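# Clamp a print's long edge between two magnetic bars

## Task

Take two of the wooden bars and trap one of the print's long sides between them, with their magnets joined, so the bars cover that side from end to end.

## Robot and tools

Robot: two arms, left_arm and right_arm, each with a two-finger gripper. Base poses in the scene frame: left_arm (+0.003, +0.518, +0.017) m, right_arm (+0.066, -0.508, +0.017) m, both nearly unrotated. A camera stand is fixed behind them. A loose object may occasionally get a small push from outside.

Scene frame: origin at table-top height, halfway between the nominal bases; +z up, +x away from the robot over the table, +y toward left_arm (names do not match image sides). Reported positions (m), quaternions (wxyz) and velocities (m/s, rad/s) use this frame and may be off by a few cm. Gripper axes: fingers point along its +z, open and close along its y; a block juts about 10 cm toward its +x. end_effector_position is the spot between the pads when shut; fingertips reach 19 mm past it when closed, 6 mm when fully open.

execute_actions(actions, cameras): actions is a list of actions; each action is up to 15 rows, one row per 1/30 s step; if fewer rows, the last repeats to fill 15. Every row has 18 numbers in [-1, 1], always both arms: left dx, dy, dz, rx, ry, rz, gripper position, force_limit, speed, then the same nine for the right. dx to rz are an offset (not a pose) from that arm's Hand target at the start of that action, along scene-frame axes; 1.0 = 0.6 m or 180 degrees; rx, ry, rz form one rotation vector, turning about the Hand target's position. Each row counts from that same start, so resending an offset moves further. All six zeros re-command the current Hand target; this also ends a stalled push. cameras: list of names, ["all"], or []; images come only when asked or when actions is empty.

Gripper numbers: position +1 = open 85 mm, about -0.8 = pads touching, -1 = close until blocked. force_limit and speed (both start at +1) set grip strength and finger speed (about 20, 85, 150 mm/s at -1, 0, +1). Slow closes at force_limit -1 give around 30 N per pad, +1 about 100 N; faster closes from a wider start give 120 to 245 N. Always resend the last gripper numbers to keep a gripper unchanged; 0 is a real command. New force_limit or speed only apply after a position change of at least 0.01; to grip more gently, open first.

move(target, speed, blend, stop_force, zero, blocking, cameras): straight-line path for each gripper. target is one 18-number row or a list of up to 15 rows, same layout and scale; every row is an offset from the Hand targets at the move's start, not from the previous row. speed: m/s, 0.002 to 3.6, default 0.25 (turning up to twice that in rad/s); one value or one per target. blend: corner rounding in m per target, 0 = stop at each. stop_force: N, 3 to 120, ends an arm's path when its wrist sensor feels that much push along the motion; unreliable while the gripper rotates; omit it when pulling away from a contact. zero (only with stop_force): true re-zeroes the sensor first. blocking=false returns early (not allowed with stop_force). Moves last 0.5 s to 10 s and do not avoid obstacles. Paths near an arm's own base can change its posture; go around. Result adds a move: line, e.g. done, off_target, moving, held, fault, plus limits=paced (pose clipped) or limits=held (steps withheld).

wait(seconds 0 to 10, cameras): arms keep last command. stop(cameras): brakes a running move. zoom_image(camera, region [x0, y0, x1, y1] in pixels, at most 504 by 504) from the newest images. zero_wrist_force(arm: left_arm or right_arm). finished_scene(scene: current scene number) ends the scene; the clamp must stay without the robot.

Cameras: cam_head_left, cam_head_right, cam_high, cam_low, cam_left_wrist, cam_right_wrist, all 672x504; calibrations are given and may be slightly off.

Results: Hand target = last commanded pose after clipping; the gripper may rest short of it, and the next command re-requests it. Tool commands shows current gripper commands. object_status: 0 moving, 1 blocked while opening, 2 blocked while closing (a grip), 3 reached the requested position or pads met. position_measured is in counts: 3 open, 78 about 60 mm, 130 about 40 mm, 180 about 20 mm, 230 pads meet. Joint velocities may read within noise. Wrist force/torque are in the gripper's own axes, zeroed at scene start, plus the peak since last shown. Joint torques include gravity. Step readings list positions during actions.

Limits and cautions: orientation commands are clipped to 32 degrees from the measured one per step. Arms are stiff; pushing past a firm contact easily faults. A torque fault (contact torque reaching 139 N m on shoulder/elbow joints, 26 N m on wrists) or an outside force near 150 N (plus or minus 25) halts that arm for 10 s; if its grip pins it, release first. A clearance check blocks commands bringing the arms too close, but not always; any notable collision or pinch between arms can fail the task. Avoid slamming, dropping or releasing moving parts, hard gripping on parts still resting on something, and anything leaving the table. Holding loads or straining toward unreachable poses heats motors: MOTOR HOT at 70 °C, brakes (OVER-TEMPERATURE FAULT) at 85 °C for 30 to 60 s.

Each tool is called after "Request:" as name([rows], argument=value, ...), one row to a line, values as JSON.

## Session

Request:
execute_actions(actions=[])

Scene clock: 0.00 s.
left_arm: end_effector_position=(+0.6632, +0.8612, +0.2510) position_measured=3 object_status=3 end_effector_quat_wxyz=(-0.053, +0.917, +0.151, +0.367) | right_arm: end_effector_position=(+0.6813, -0.4134, +0.3009) position_measured=3 object_status=3 end_effector_quat_wxyz=(+0.002, +0.982, -0.085, +0.167)
Joint positions: left_arm=[0.311 -1.21 1.769 -2.889 -1.564 -3.169] | right_arm=[3.624 -1.68 -1.686 -1.057 1.4 -2.552]
Joint velocities: within noise
Joint torques (N m): no reading
Wrist force (N): no reading
Wrist torque (N m): no reading
Wrist force, peak (N): no reading
Hand target: left_arm +0.6632, +0.8612, +0.2510; -0.053, +0.917, +0.151, +0.367 | right_arm +0.6813, -0.4134, +0.3009; +0.002, +0.982, -0.085, +0.167
Tool commands: left_gripper/position=+1.0 left_gripper/force_limit=+1.0 left_gripper/speed=+1.0 right_gripper/position=+1.0 right_gripper/force_limit=+1.0 right_gripper/speed=+1.0

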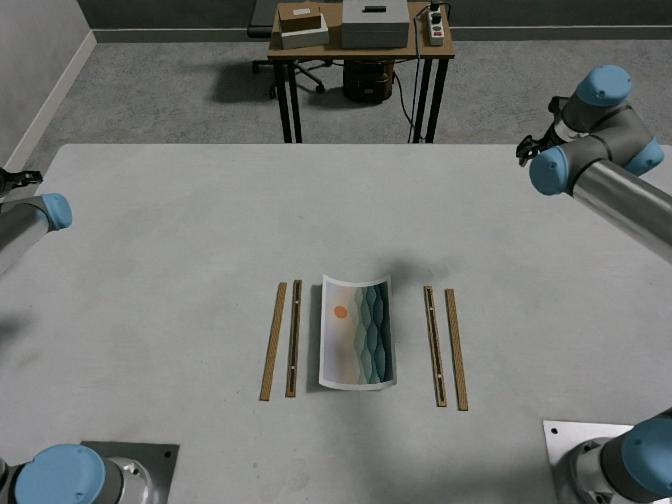

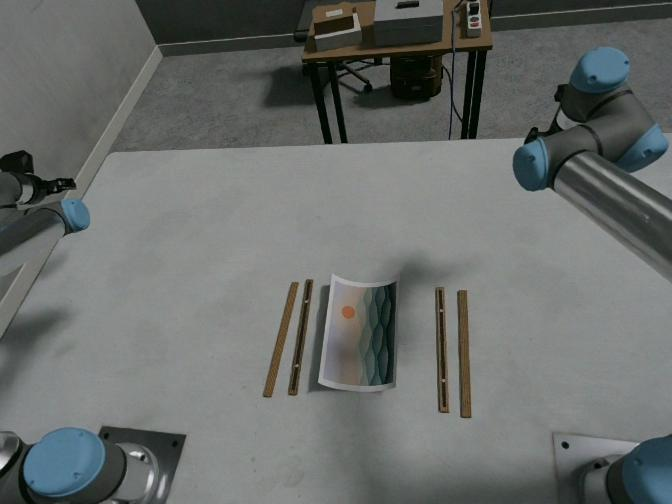

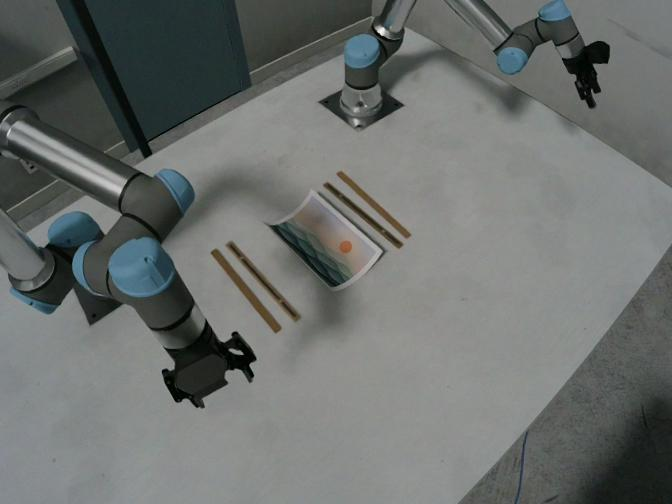

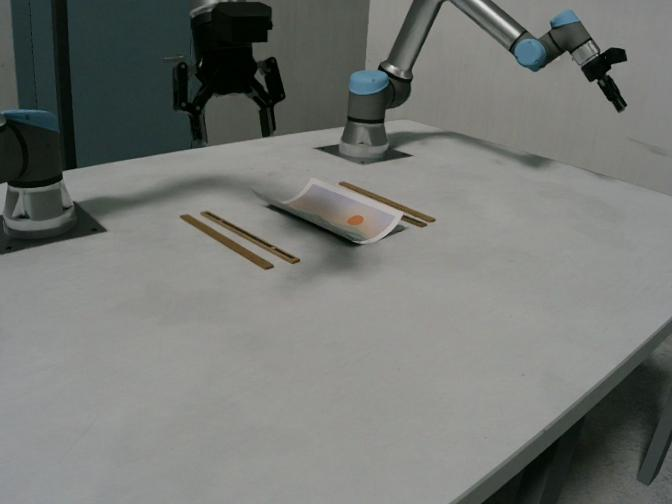

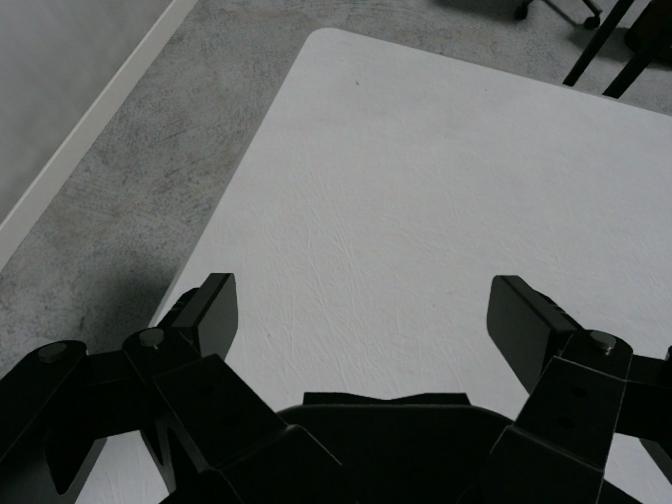

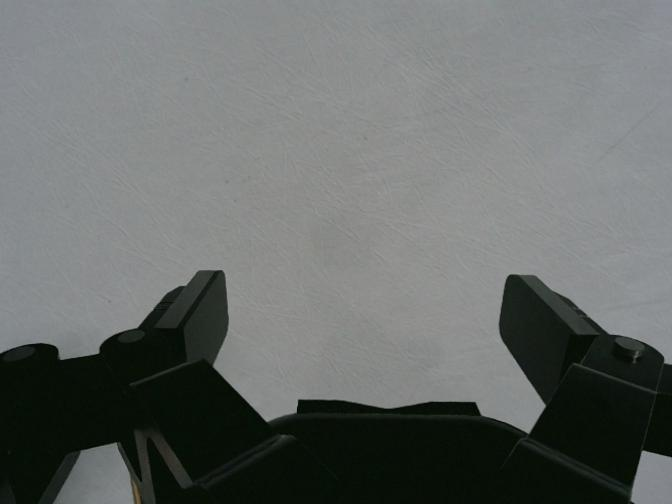

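Request:
zoom_image(camera="cam_head_left", region=[240, 260, 408, 420])

Request:
zoom_image(camera="cam_head_left", region=[400, 270, 500, 420])

Request:
zoom_image(camera="cam_low", region=[170, 160, 450, 290])

Request:
zoom_image(camera="cam_high", region=[200, 160, 420, 340])

Scaled by 3.000.

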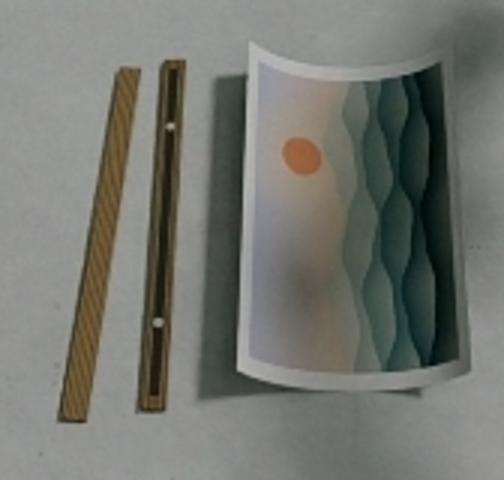

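Scaled by 3.360.

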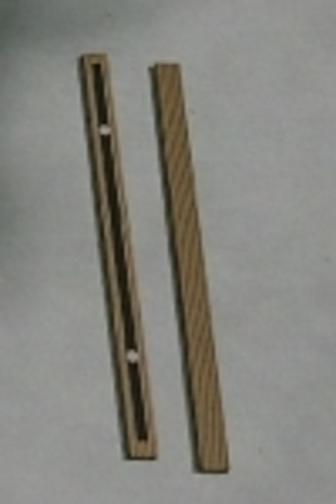

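Scaled by 1.800.

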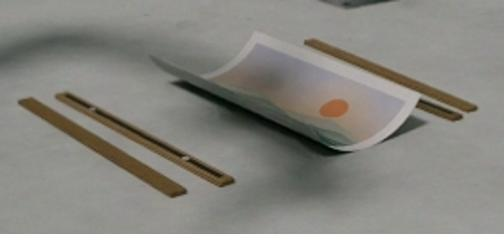

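Scaled by 2.291.

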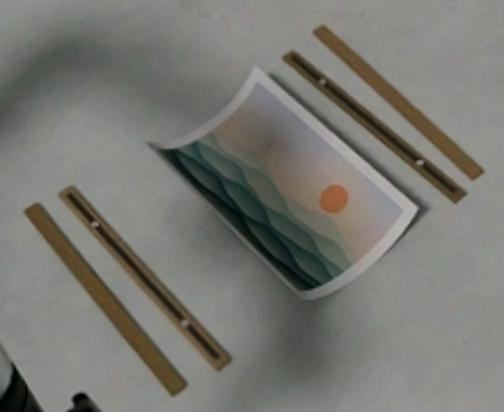

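Request:
zoom_image(camera="cam_head_left", region=[305, 265, 405, 340])

Request:
zoom_image(camera="cam_head_left", region=[305, 335, 405, 410])

Request:
zoom_image(camera="cam_head_right", region=[305, 265, 405, 340])

Request:
zoom_image(camera="cam_head_right", region=[305, 335, 405, 410])

Request:
zoom_image(camera="cam_low", region=[240, 170, 340, 245])

Request:
zoom_image(camera="cam_low", region=[330, 170, 450, 260])

Scaled by 5.040.

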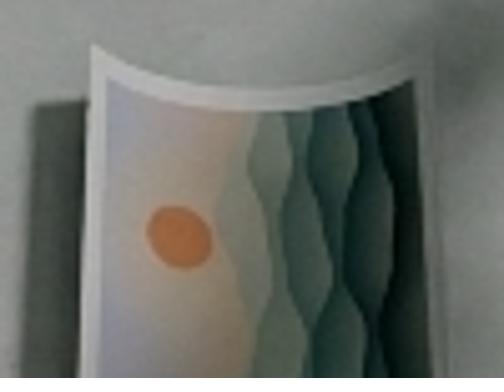

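Scaled by 5.040.

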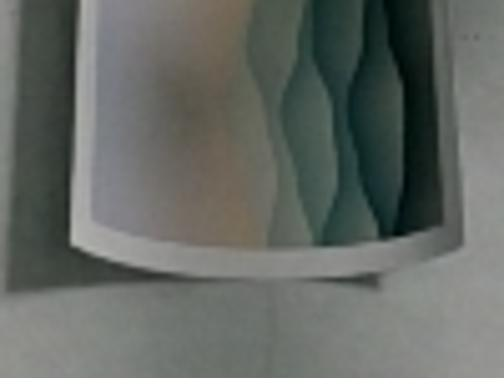

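Scaled by 5.040.

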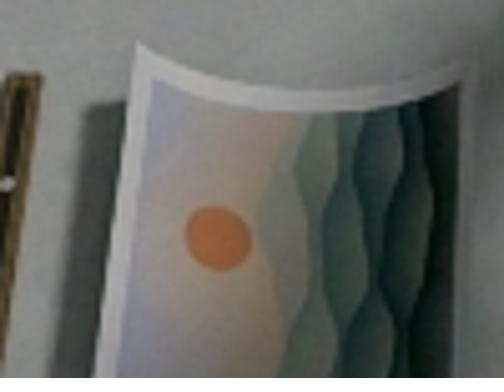

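Scaled by 5.040.

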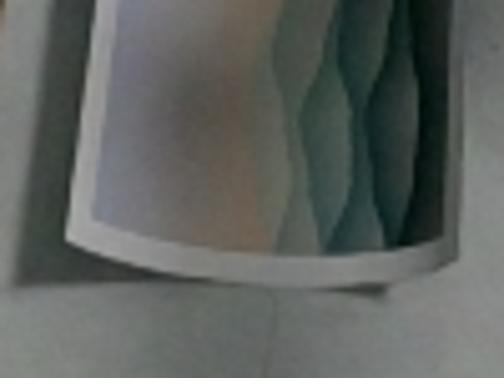

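Scaled by 5.040.

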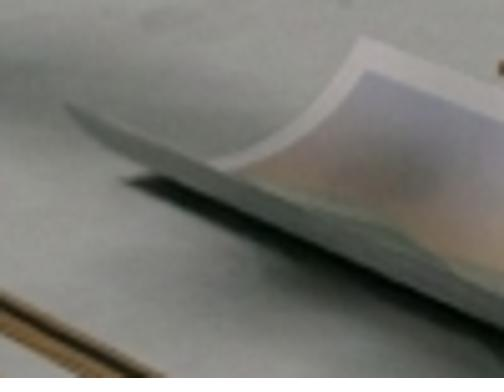

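Scaled by 4.200.

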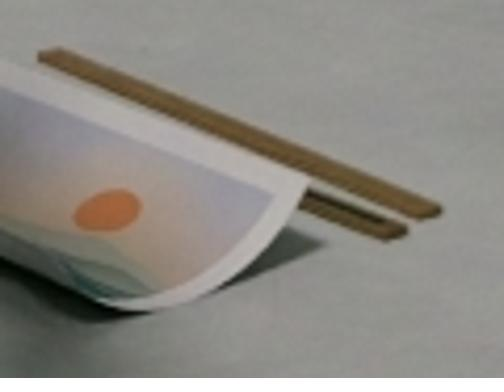

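Request:
move(target=[-0.45, -0.85, 0.12, -0.0346, 0.2399, -0.0987, 1, 1, 1, 0,0,0,0,0,0, 1, 1, 1], speed=0.4)

Request:
execute_actions(actions=[])

Scene clock: 6.10 s.
left_arm: end_effector_position=(+0.3933, +0.3513, +0.3230) position_measured=3 object_status=3 end_effector_quat_wxyz=(+0.000, +1.000, +0.000, +0.000) | right_arm: end_effector_position=(+0.6813, -0.4134, +0.3009) position_measured=3 object_status=3 end_effector_quat_wxyz=(+0.002, +0.982, -0.085, +0.167)
Joint positions: left_arm=[-0.709 -1.781 1.82 -1.61 -1.57 -3.866] | right_arm=[3.624 -1.68 -1.686 -1.057 1.4 -2.552]
Joint torques (N m): left_arm=[-10.49 -20.13 -17.74 -1.31 -1.14 -1.04] | right_arm=[0.44 32.9 25.2 3.72 -0.53 -0.06]
Wrist force (N): left_arm=[-0.8 0.3 -0.1] | right_arm=[0.3 0.3 0.0]
Wrist torque (N m): left_arm=[0.11 -0.08 -0.23] | right_arm=[0.04 -0.05 0.00]
Wrist force, peak (N): left_arm=[-2.2 3.5 -0.5] | right_arm=[0.3 -0.2 0.4]
Hand target: left_arm +0.3932, +0.3512, +0.3230; +0.000, +1.000, +0.001, +0.000 | right_arm +0.6813, -0.4134, +0.3009; +0.002, +0.982, -0.085, +0.167
Off the commanded pose: left_arm 0.000 m, 0 deg | right_arm 0.000 m, 0 deg.
move: done

Scene clock: 6.10 s.
left_arm: end_effector_position=(+0.3933, +0.3513, +0.3230) position_measured=3 object_status=3 end_effector_quat_wxyz=(+0.000, +1.000, +0.000, +0.000) | right_arm: end_effector_position=(+0.6813, -0.4134, +0.3009) position_measured=3 object_status=3 end_effector_quat_wxyz=(+0.002, +0.982, -0.085, +0.167)
Joint positions: left_arm=[-0.709 -1.781 1.82 -1.61 -1.57 -3.866] | right_arm=[3.624 -1.68 -1.686 -1.057 1.4 -2.552]
Joint velocities: within noise
Joint torques (N m): left_arm=[-10.49 -20.13 -17.74 -1.31 -1.14 -1.04] | right_arm=[0.44 32.9 25.2 3.72 -0.53 -0.06]
Wrist force (N): left_arm=[-0.8 0.3 -0.1] | right_arm=[0.3 0.3 0.0]
Wrist torque (N m): left_arm=[0.11 -0.08 -0.23] | right_arm=[0.04 -0.05 0.00]
Wrist force, peak (N): left_arm=[-0.8 0.3 -0.1] | right_arm=[0.3 0.3 0.0]
Hand target: left_arm +0.3932, +0.3512, +0.3230; +0.000, +1.000, +0.001, +0.000 | right_arm +0.6813, -0.4134, +0.3009; +0.002, +0.982, -0.085, +0.167
Tool commands: left_gripper/position=+1.0 left_gripper/force_limit=+1.0 left_gripper/speed=+1.0 right_gripper/position=+1.0 right_gripper/force_limit=+1.0 right_gripper/speed=+1.0
Off the commanded pose: left_arm 0.000 m, 0 deg | right_arm 0.000 m, 0 deg.
camera_calibration:
cam_left_wrist: T_world_to_cam=[[0.0170631, -0.999818, 0.0084779, 0.352302], [-0.938154, -0.0130771, 0.345971, 0.279364], [-0.345797, -0.0138569, -0.938207, 0.573832], [0, 0, 0, 1]] pos_world=[0.454505, 0.363843, 0.438734]

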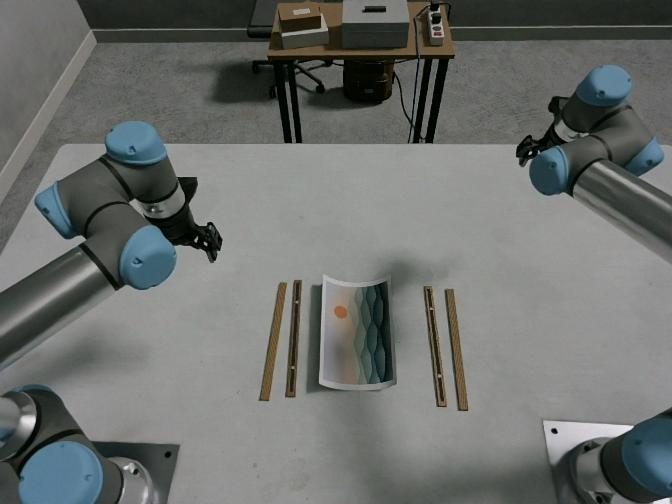

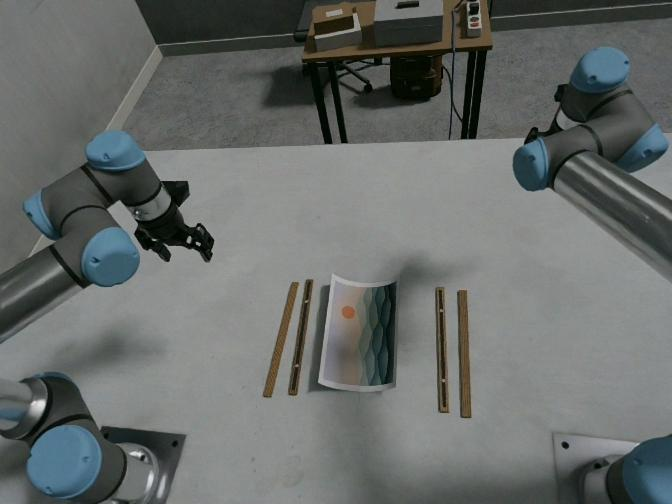

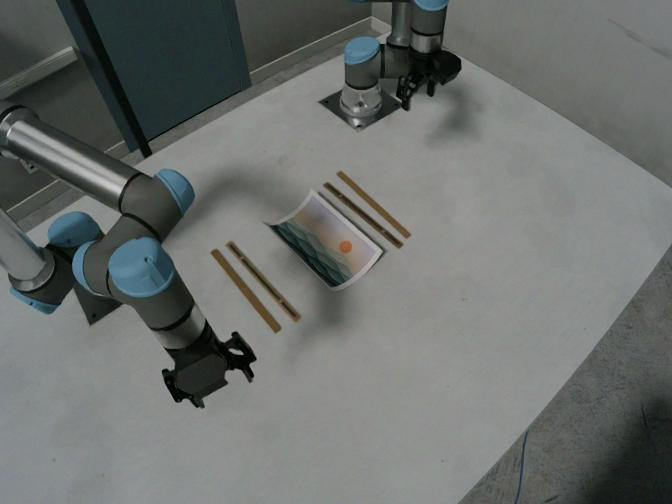

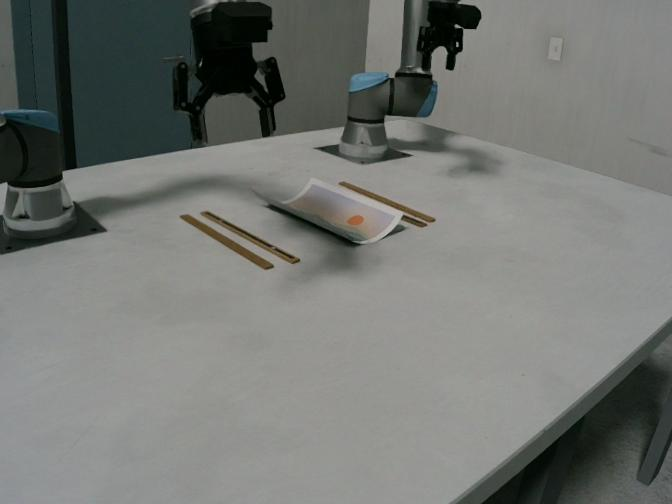

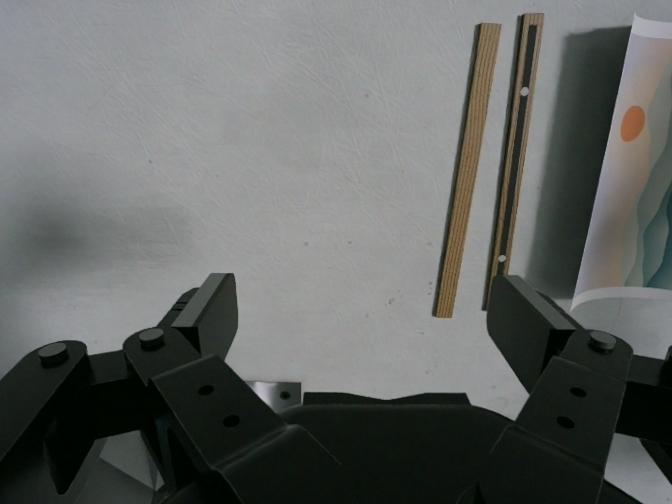

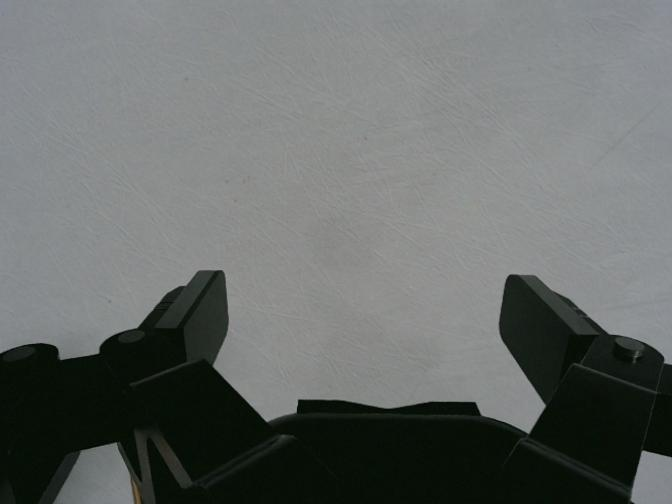

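Request:
move(target=[-0.0137, -0.2977, -0.3217, 0, 0, 0.003, 0.095, -1, 0, 0,0,0,0,0,0, 1, 1, 1], speed=0.35, cameras=["cam_left_wrist", "cam_head_left", "cam_head_right"])

Request:
zoom_image(camera="cam_left_wrist", region=[200, 0, 672, 504])

Scene clock: 10.10 s.
left_arm: end_effector_position=(+0.3850, +0.1726, +0.1301) position_measured=117 object_status=3 end_effector_quat_wxyz=(+0.000, +1.000, +0.005, +0.000) | right_arm: end_effector_position=(+0.6813, -0.4134, +0.3009) position_measured=3 object_status=3 end_effector_quat_wxyz=(+0.002, +0.982, -0.085, +0.167)
Joint positions: left_arm=[-0.982 -1.41 1.981 -2.142 -1.57 -4.149] | right_arm=[3.624 -1.68 -1.686 -1.057 1.4 -2.552]
Joint torques (N m): left_arm=[-3.41 -23.3 -7.31 -4.45 0.74 -0.52] | right_arm=[0.43 32.47 24.36 3.76 -0.44 -0.1]
Wrist force (N): left_arm=[-0.7 0.2 0.1] | right_arm=[0.1 -0.1 0.1]
Wrist torque (N m): left_arm=[0.14 -0.11 -0.26] | right_arm=[-0.01 -0.03 0.00]
Wrist force, peak (N): left_arm=[-1.1 2.7 2.9] | right_arm=[0.2 0.3 0.3]
Hand target: left_arm +0.3850, +0.1725, +0.1300; +0.000, +1.000, +0.005, +0.000 | right_arm +0.6813, -0.4134, +0.3009; +0.002, +0.982, -0.085, +0.167
Off the commanded pose: left_arm 0.000 m, 0 deg | right_arm 0.000 m, 0 deg.
move: done
camera_calibration:
cam_left_wrist: T_world_to_cam=[[0.0264595, -0.999613, 0.00860414, 0.171656], [-0.937929, -0.0218473, 0.346139, 0.337354], [-0.345817, -0.0172287, -0.938144, 0.388088], [0, 0, 0, 1]] pos_world=[0.44608, 0.185646, 0.245834]
Images, in order (width x height): cam_head_left 672x504, cam_head_right 672x504, cam_left_wrist 672x504.

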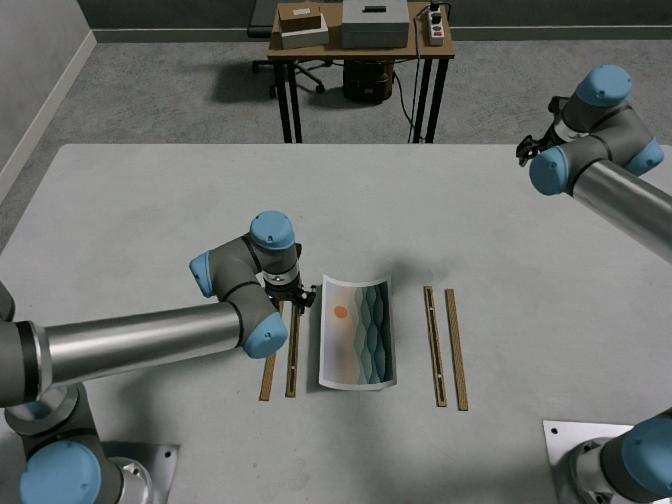

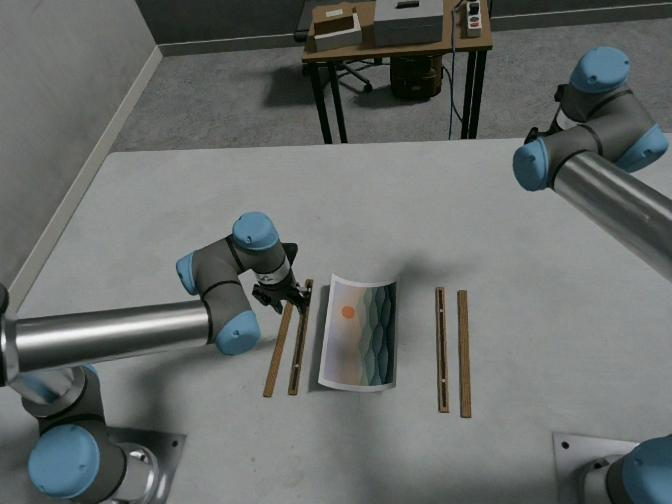

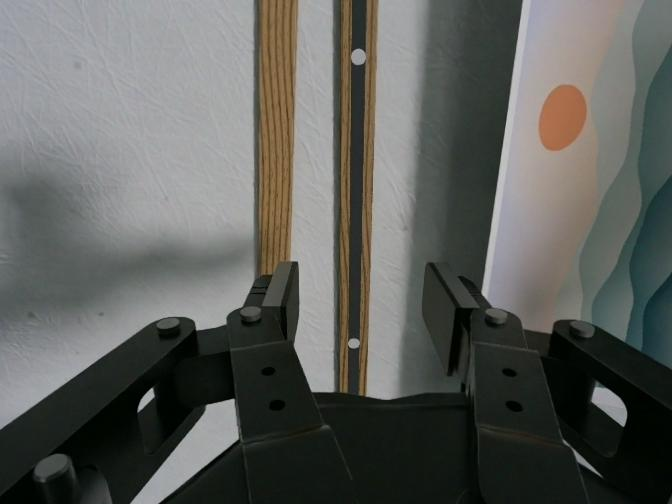

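Scaled by 1.000.

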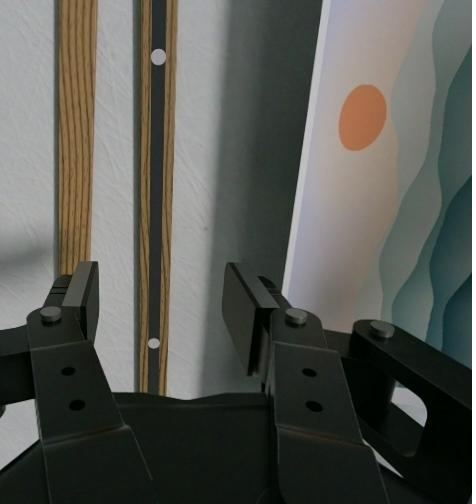

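Request:
move(target=[-0.005, -0.0075, -0.15, 0, 0, 0, 0.095, -1, 0, 0,0,0,0,0,0, 1, 1, 1], speed=0.15)

Request:
move(target=[0, 0, -0.07, 0, 0, 0, 0.095, -1, 0, 0,0,0,0,0,0, 1, 1, 1], speed=0.02, stop_force=4, cameras=["cam_left_wrist"])

Scene clock: 13.23 s.
left_arm: end_effector_position=(+0.3819, +0.1681, +0.0400) position_measured=117 object_status=3 end_effector_quat_wxyz=(+0.000, +1.000, +0.005, +0.000) | right_arm: end_effector_position=(+0.6813, -0.4134, +0.3009) position_measured=3 object_status=3 end_effector_quat_wxyz=(+0.002, +0.982, -0.085, +0.167)
Joint positions: left_arm=[-0.993 -1.257 2.077 -2.391 -1.57 -4.159] | right_arm=[3.624 -1.68 -1.686 -1.057 1.4 -2.552]
Joint torques (N m): left_arm=[6.59 -26.81 -27.62 -4.46 0.22 1.54] | right_arm=[0.95 32.65 24.88 3.75 -0.49 -0.03]
Wrist force (N): left_arm=[-0.4 -0.1 0.4] | right_arm=[0.2 0.1 0.1]
Wrist torque (N m): left_arm=[0.07 -0.19 -0.12] | right_arm=[0.01 -0.03 0.00]
Wrist force, peak (N): left_arm=[-0.9 0.1 2.5] | right_arm=[0.4 0.1 0.2]
Hand target: left_arm +0.3820, +0.1680, +0.0400; +0.000, +1.000, +0.005, +0.000 | right_arm +0.6813, -0.4134, +0.3009; +0.002, +0.982, -0.085, +0.167
Off the commanded pose: left_arm 0.000 m, 0 deg | right_arm 0.000 m, 0 deg.
move: done

Scene clock: 15.50 s.
left_arm: end_effector_position=(+0.3820, +0.1681, +0.0175) position_measured=117 object_status=3 end_effector_quat_wxyz=(+0.000, +1.000, +0.005, +0.000) | right_arm: end_effector_position=(+0.6813, -0.4134, +0.3009) position_measured=3 object_status=3 end_effector_quat_wxyz=(+0.002, +0.982, -0.085, +0.167)
Joint positions: left_arm=[-0.992 -1.211 2.093 -2.453 -1.57 -4.159] | right_arm=[3.624 -1.68 -1.686 -1.057 1.4 -2.552]
Joint torques (N m): left_arm=[-1.26 -36.71 -27.69 -3.59 1.55 -0.65] | right_arm=[0.71 32.78 25.9 3.85 -0.38 -0.08]
Wrist force (N): left_arm=[-1.3 -1.0 -3.6] | right_arm=[0.3 0.2 -0.1]
Wrist torque (N m): left_arm=[-0.03 -0.17 -0.12] | right_arm=[0.03 -0.05 0.00]
Wrist force, peak (N): left_arm=[-11.6 -11.8 -55.4] | right_arm=[0.5 0.0 0.3]
Hand target: left_arm +0.3820, +0.1680, +0.0176; +0.000, +1.000, +0.005, +0.000 (not the last commanded pose) | right_arm +0.6813, -0.4134, +0.3009; +0.002, +0.982, -0.085, +0.167
Off the commanded pose: left_arm 0.020 m, 0 deg | right_arm 0.000 m, 0 deg.
move: contact (left_arm)
camera_calibration:
cam_left_wrist: T_world_to_cam=[[0.0265555, -0.999611, 0.00856713, 0.168168], [-0.937894, -0.0219486, 0.346227, 0.373408], [-0.345904, -0.0172293, -0.938112, 0.281373], [0, 0, 0, 1]] pos_world=[0.44308, 0.181146, 0.133234]
Images, in order (width x height): cam_left_wrist 672x504.

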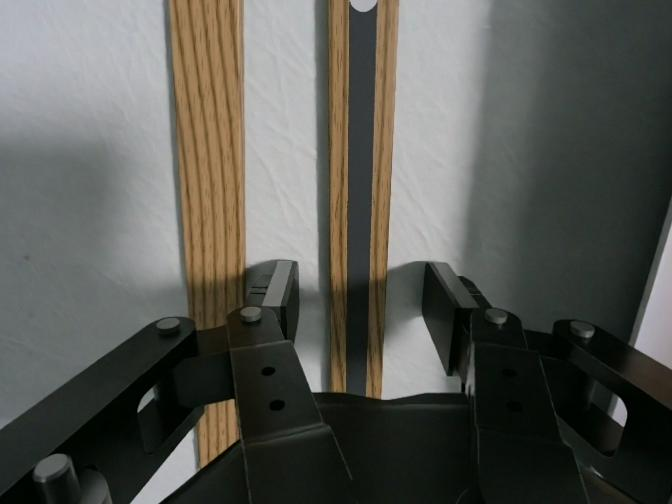

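Request:
move([
  [0, 0, 0.0058, 0, 0, 0, 0.095, -1, 0, 0,0,0,0,0,0, 1, 1, 1],
  [0, 0, 0.0058, 0, 0, 0, -1, -1, -1, 0,0,0,0,0,0, 1, 1, 1],
], speed=0.05, cameras=["cam_left_wrist"])

Scene clock: 18.10 s.
left_arm: end_effector_position=(+0.3820, +0.1680, +0.0211) position_measured=181 object_status=0 end_effector_quat_wxyz=(+0.000, +1.000, +0.005, +0.000) | right_arm: end_effector_position=(+0.6813, -0.4134, +0.3009) position_measured=3 object_status=3 end_effector_quat_wxyz=(+0.002, +0.982, -0.085, +0.167)
Joint positions: left_arm=[-0.992 -1.218 2.091 -2.443 -1.57 -4.159] | right_arm=[3.624 -1.68 -1.686 -1.057 1.4 -2.552]
Joint torques (N m): left_arm=[-9.18 -28.43 -4.48 -4.22 1.36 -1.05] | right_arm=[0.76 33.19 26.15 3.87 -0.41 -0.04]
Wrist force (N): left_arm=[-1.6 -1.3 -6.7] | right_arm=[0.2 0.1 0.3]
Wrist torque (N m): left_arm=[0.13 -0.19 -0.20] | right_arm=[0.01 -0.04 0.01]
Wrist force, peak (N): left_arm=[-1.6 -1.3 -6.7] | right_arm=[0.3 -0.1 0.5]
Hand target: left_arm +0.3820, +0.1680, +0.0210; +0.000, +1.000, +0.005, +0.000 | right_arm +0.6813, -0.4134, +0.3009; +0.002, +0.982, -0.085, +0.167
Off the commanded pose: left_arm 0.000 m, 0 deg | right_arm 0.000 m, 0 deg.
move: done
camera_calibration:
cam_left_wrist: T_world_to_cam=[[0.0265893, -0.999609, 0.0086612, 0.16811], [-0.937893, -0.0219478, 0.346229, 0.372196], [-0.345904, -0.0173293, -0.93811, 0.284673], [0, 0, 0, 1]] pos_world=[0.44308, 0.181146, 0.136734]
Images, in order (width x height): cam_left_wrist 672x504.

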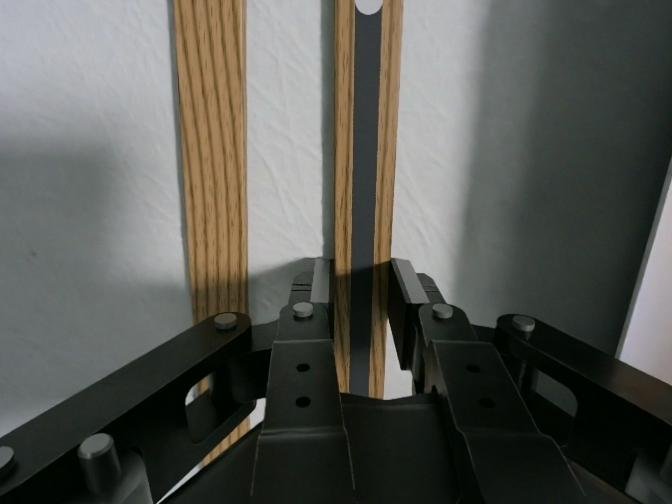

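Request:
move([
  [0, 0, 0.01, 0, 0, 0, -1, -1, -1, 0,0,0,0,0,0, 1, 1, 1],
  [0.0217, -0.0467, 0.01, 0, 0, 0, -1, -1, -1, 0,0,0,0,0,0, 1, 1, 1],
], speed=0.06, blend=[0.002, 0], cameras=["cam_left_wrist", "cam_head_left", "cam_low"])

Request:
zoom_image(camera="cam_low", region=[240, 100, 480, 280])

Request:
zoom_image(camera="cam_head_left", region=[240, 260, 408, 420])

Scene clock: 19.50 s.
left_arm: end_effector_position=(+0.3949, +0.1400, +0.0270) position_measured=181 object_status=2 end_effector_quat_wxyz=(+0.000, +1.000, +0.005, +0.000) | right_arm: end_effector_position=(+0.6813, -0.4134, +0.3009) position_measured=3 object_status=3 end_effector_quat_wxyz=(+0.002, +0.982, -0.085, +0.167)
Joint positions: left_arm=[-1 -1.178 2.004 -2.396 -1.57 -4.167] | right_arm=[3.624 -1.68 -1.686 -1.057 1.4 -2.552]
Joint torques (N m): left_arm=[3.57 -47.42 -4.05 -4.28 1.43 0.86] | right_arm=[0.56 32.24 25.17 3.81 -0.28 -0.07]
Wrist force (N): left_arm=[-0.5 0.0 0.8] | right_arm=[0.1 0.0 0.0]
Wrist torque (N m): left_arm=[0.08 -0.15 -0.12] | right_arm=[-0.01 -0.02 0.00]
Wrist force, peak (N): left_arm=[-1.9 -1.5 -6.6] | right_arm=[0.3 0.1 0.4]
Hand target: left_arm +0.3950, +0.1400, +0.0270; +0.000, +1.000, +0.005, +0.000 | right_arm +0.6813, -0.4134, +0.3009; +0.002, +0.982, -0.085, +0.167
Off the commanded pose: left_arm 0.000 m, 0 deg | right_arm 0.000 m, 0 deg.
move: done
camera_calibration:
cam_left_wrist: T_world_to_cam=[[0.0265217, -0.999612, 0.00847307, 0.139682], [-0.937895, -0.0219495, 0.346225, 0.381696], [-0.345905, -0.0171293, -0.938113, 0.294283], [0, 0, 0, 1]] pos_world=[0.45608, 0.153046, 0.142734]
Images, in order (width x height): cam_head_left 672x504, cam_low 672x504, cam_left_wrist 672x504.

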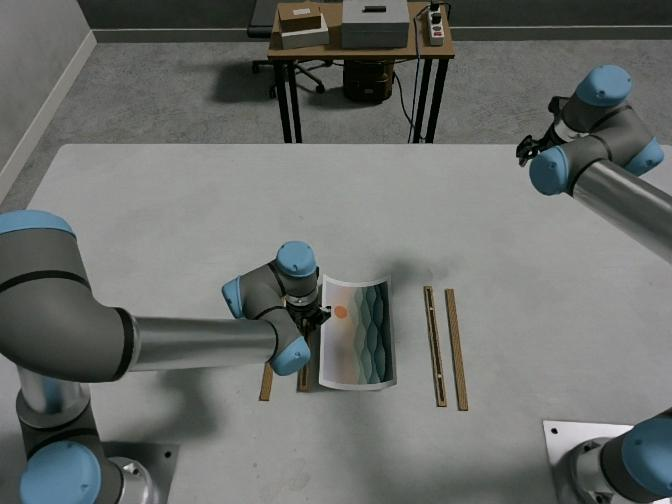

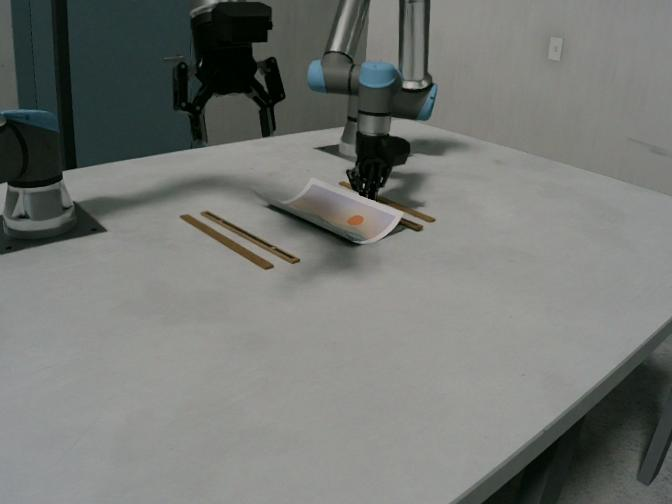

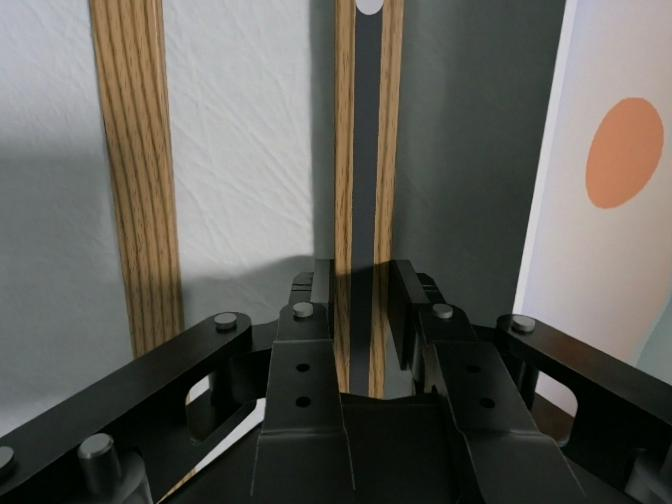

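Scaled by 2.100.

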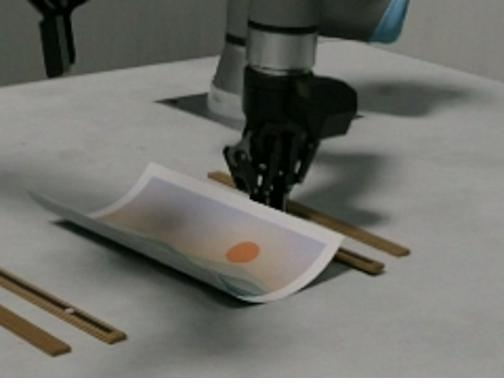

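Scaled by 3.000.

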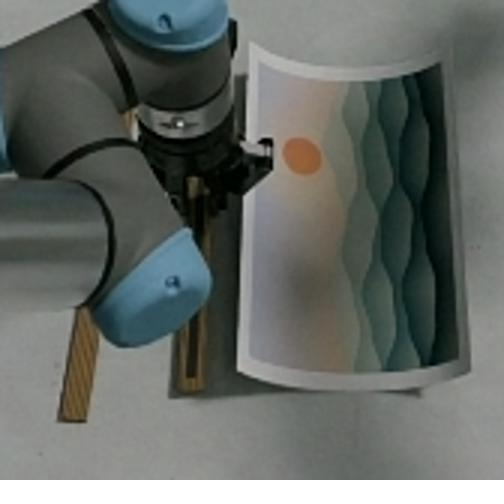

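Request:
move([
  [0, 0, -0.0095, 0, 0, 0, -1, -1, -1, 0,0,0,0,0,0, 1, 1, 1],
  [0, 0, -0.0095, 0, 0, 0, 0.095, -1, -0.5, 0,0,0,0,0,0, 1, 1, 1],
  [0, 0, 0.10, 0, 0, 0, 0.095, -1, -0.5, 0,0,0,0,0,0, 1, 1, 1],
  [0.01, 0.06, 0.15, 0, 0, -0.5, 0.095, -1, -0.5, 0,0,0,0,0,0, 1, 1, 1],
], speed=[0.04, 0.1, 0.2, 0.4], blend=[0, 0, 0.02, 0], cameras=["cam_left_wrist", "cam_head_left", "cam_low"])

Scene clock: 23.97 s.
left_arm: end_effector_position=(+0.4010, +0.1761, +0.1170) position_measured=117 object_status=3 end_effector_quat_wxyz=(+0.000, +0.711, -0.703, +0.000) end_effector_velocity=(+0.000, +0.000, -0.001) end_effector_angular_velocity=(+0.002, +0.000, -0.005) | right_arm: end_effector_position=(+0.6813, -0.4134, +0.3009) position_measured=3 object_status=3 end_effector_quat_wxyz=(+0.002, +0.982, -0.085, +0.167)
Joint positions: left_arm=[-0.952 -1.37 1.972 -2.173 -1.571 -2.548] | right_arm=[3.624 -1.68 -1.686 -1.057 1.4 -2.552]
Joint velocities: left_arm=[0 0.002 0 0 0.001 0.005] | right_arm=[within noise]
Joint torques (N m): left_arm=[-7.27 -26.54 -22.98 -4.6 0.14 2.03] | right_arm=[0.57 33.05 24.38 3.71 -0.32 -0.1]
Wrist force (N): left_arm=[-0.9 0.3 -0.2] | right_arm=[0.0 0.0 0.2]
Wrist torque (N m): left_arm=[0.12 -0.06 -0.17] | right_arm=[-0.01 0.00 0.00]
Wrist force, peak (N): left_arm=[-0.5 -0.2 3.0] | right_arm=[0.4 0.3 0.3]
Hand target: left_arm +0.4010, +0.1760, +0.1170; +0.000, +0.711, -0.703, +0.000 | right_arm +0.6813, -0.4134, +0.3009; +0.002, +0.982, -0.085, +0.167
Off the commanded pose: left_arm 0.000 m, 0 deg | right_arm 0.000 m, 0 deg.
move: done
camera_calibration:
cam_left_wrist: T_world_to_cam=[[-0.999599, -0.0269392, 0.0087453, 0.415043], [-0.0222452, 0.937852, 0.346321, -0.179261], [-0.0175314, 0.345988, -0.938075, 0.185786], [0, 0, 0, 1]] pos_world=[0.414146, 0.115021, 0.232733]
Images, in order (width x height): cam_head_left 672x504, cam_low 672x504, cam_left_wrist 672x504.

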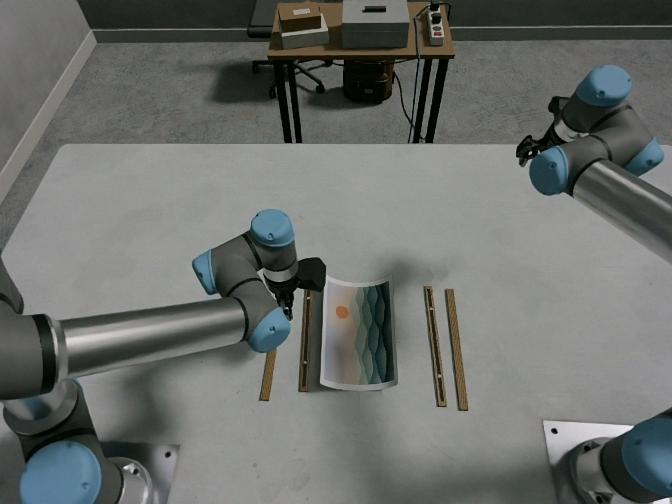

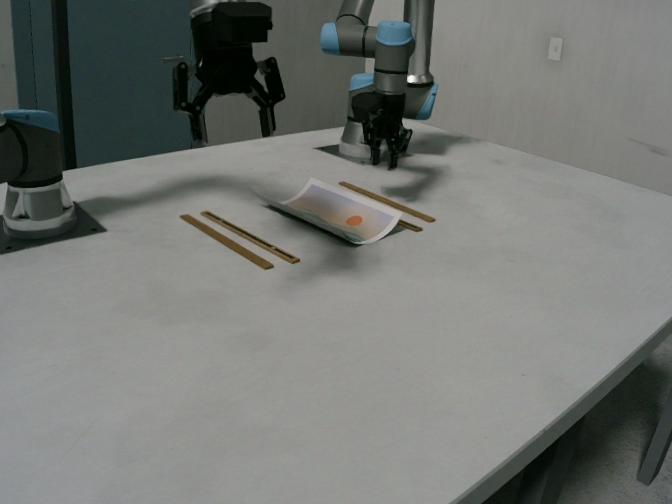

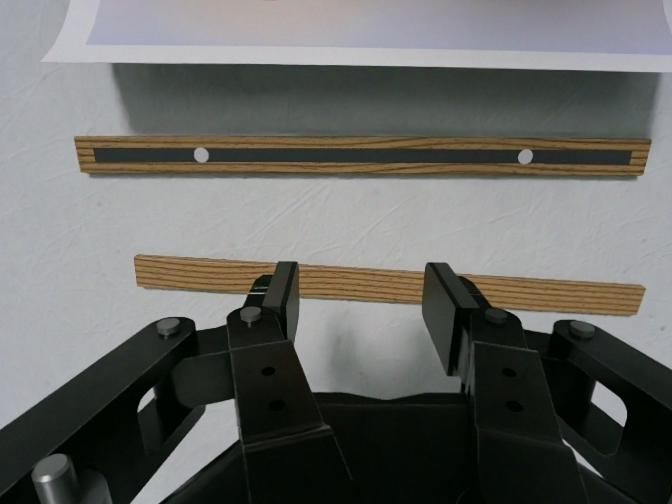

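Request:
move([
  [-0.01, 0.0033, -0.09, 0, 0, 0.0014, 0.095, -1, -0.5, 0,0,0,0,0,0, 1, 1, 1],
  [-0.01, 0.0033, -0.1625, 0, 0, 0.0014, 0.095, -1, -0.5, 0,0,0,0,0,0, 1, 1, 1],
  [-0.01, -0.0833, -0.1625, 0, 0, 0.0014, 0.095, -1, -0.5, 0,0,0,0,0,0, 1, 1, 1],
], speed=[0.2, 0.08, 0.06], blend=[0.02, 0, 0], cameras=["cam_left_wrist", "cam_head_left", "cam_low"])

Request:
zoom_image(camera="cam_low", region=[240, 100, 480, 280])

Scene clock: 27.47 s.
left_arm: end_effector_position=(+0.3949, +0.1259, +0.0195) position_measured=117 object_status=3 end_effector_quat_wxyz=(+0.000, +0.712, -0.702, +0.000) end_effector_velocity=(+0.000, +0.002, -0.001) end_effector_angular_velocity=(+0.000, +0.000, -0.001) | right_arm: end_effector_position=(+0.6813, -0.4134, +0.3009) position_measured=3 object_status=3 end_effector_quat_wxyz=(+0.002, +0.982, -0.085, +0.167)
Joint positions: left_arm=[-1.013 -1.146 1.98 -2.405 -1.571 -2.614] | right_arm=[3.624 -1.68 -1.686 -1.057 1.4 -2.552]
Joint velocities: left_arm=[0.002 -0.001 0.005 -0.003 0 0.003] | right_arm=[within noise]
Joint torques (N m): left_arm=[8.61 -49.54 -5.11 -4.68 1.59 1.92] | right_arm=[-0.11 32.47 24.86 3.8 -0.26 -0.17]
Wrist force (N): left_arm=[-0.6 0.1 0.3] | right_arm=[0.1 0.1 0.2]
Wrist torque (N m): left_arm=[0.10 -0.13 -0.18] | right_arm=[0.01 -0.01 0.01]
Wrist force, peak (N): left_arm=[-0.6 0.1 -2.8] | right_arm=[0.1 0.2 0.4]
Hand target: left_arm +0.3950, +0.1260, +0.0195; +0.000, +0.712, -0.702, +0.000 | right_arm +0.6813, -0.4134, +0.3009; +0.002, +0.982, -0.085, +0.167
Off the commanded pose: left_arm 0.000 m, 0 deg | right_arm 0.000 m, 0 deg.
move: done
camera_calibration:
cam_left_wrist: T_world_to_cam=[[-0.999485, -0.0309206, 0.00858728, 0.408981], [-0.0260349, 0.937745, 0.346346, -0.0970024], [-0.0187619, 0.345945, -0.938067, 0.112092], [0, 0, 0, 1]] pos_world=[0.408348, 0.064832, 0.135234]
Images, in order (width x height): cam_head_left 672x504, cam_low 672x504, cam_left_wrist 672x504.

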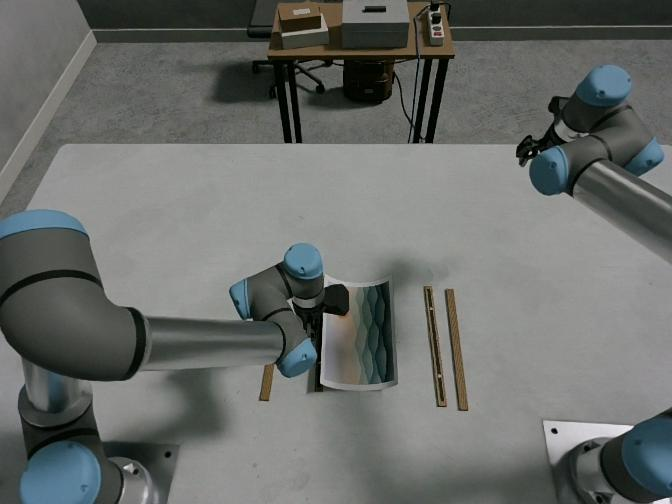

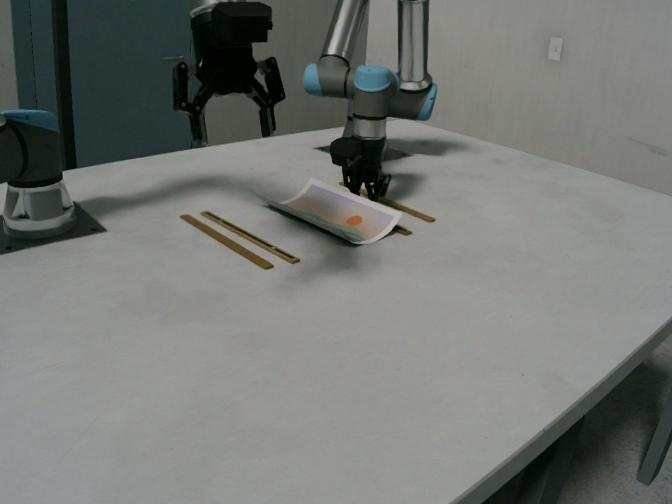

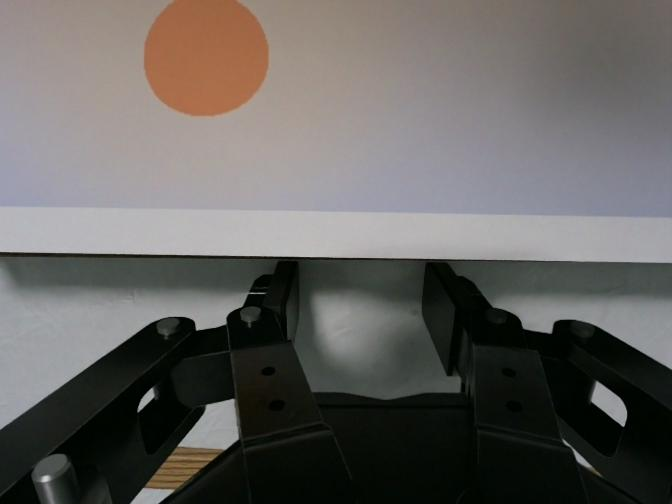

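Scaled by 2.100.

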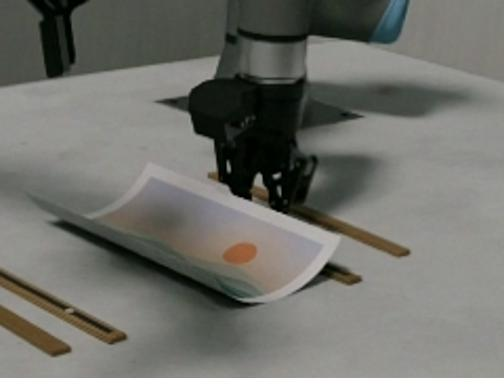

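Request:
zoom_image(camera="cam_head_left", region=[240, 260, 408, 420])

Request:
zoom_image(camera="cam_low", region=[330, 170, 450, 260])

Request:
zoom_image(camera="cam_low", region=[240, 170, 340, 245])

Scaled by 3.000.

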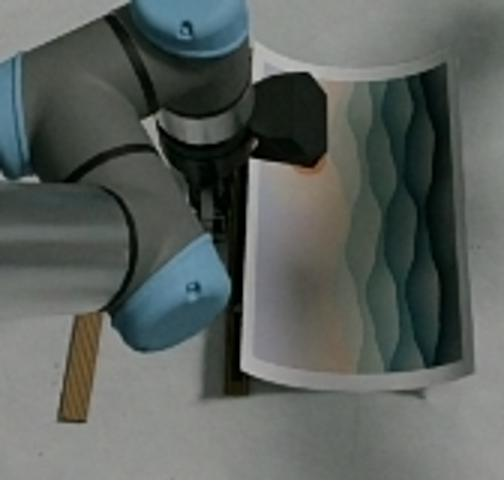

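Scaled by 4.200.

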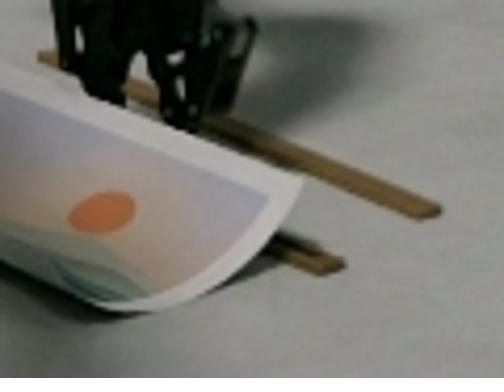

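Scaled by 5.040.

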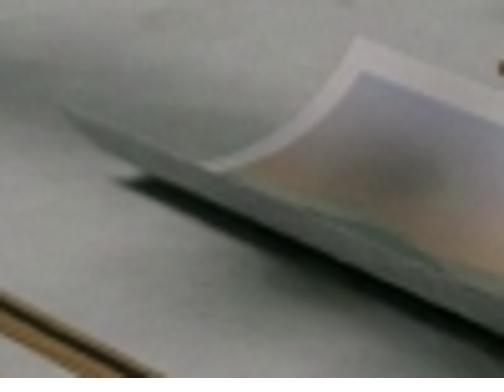

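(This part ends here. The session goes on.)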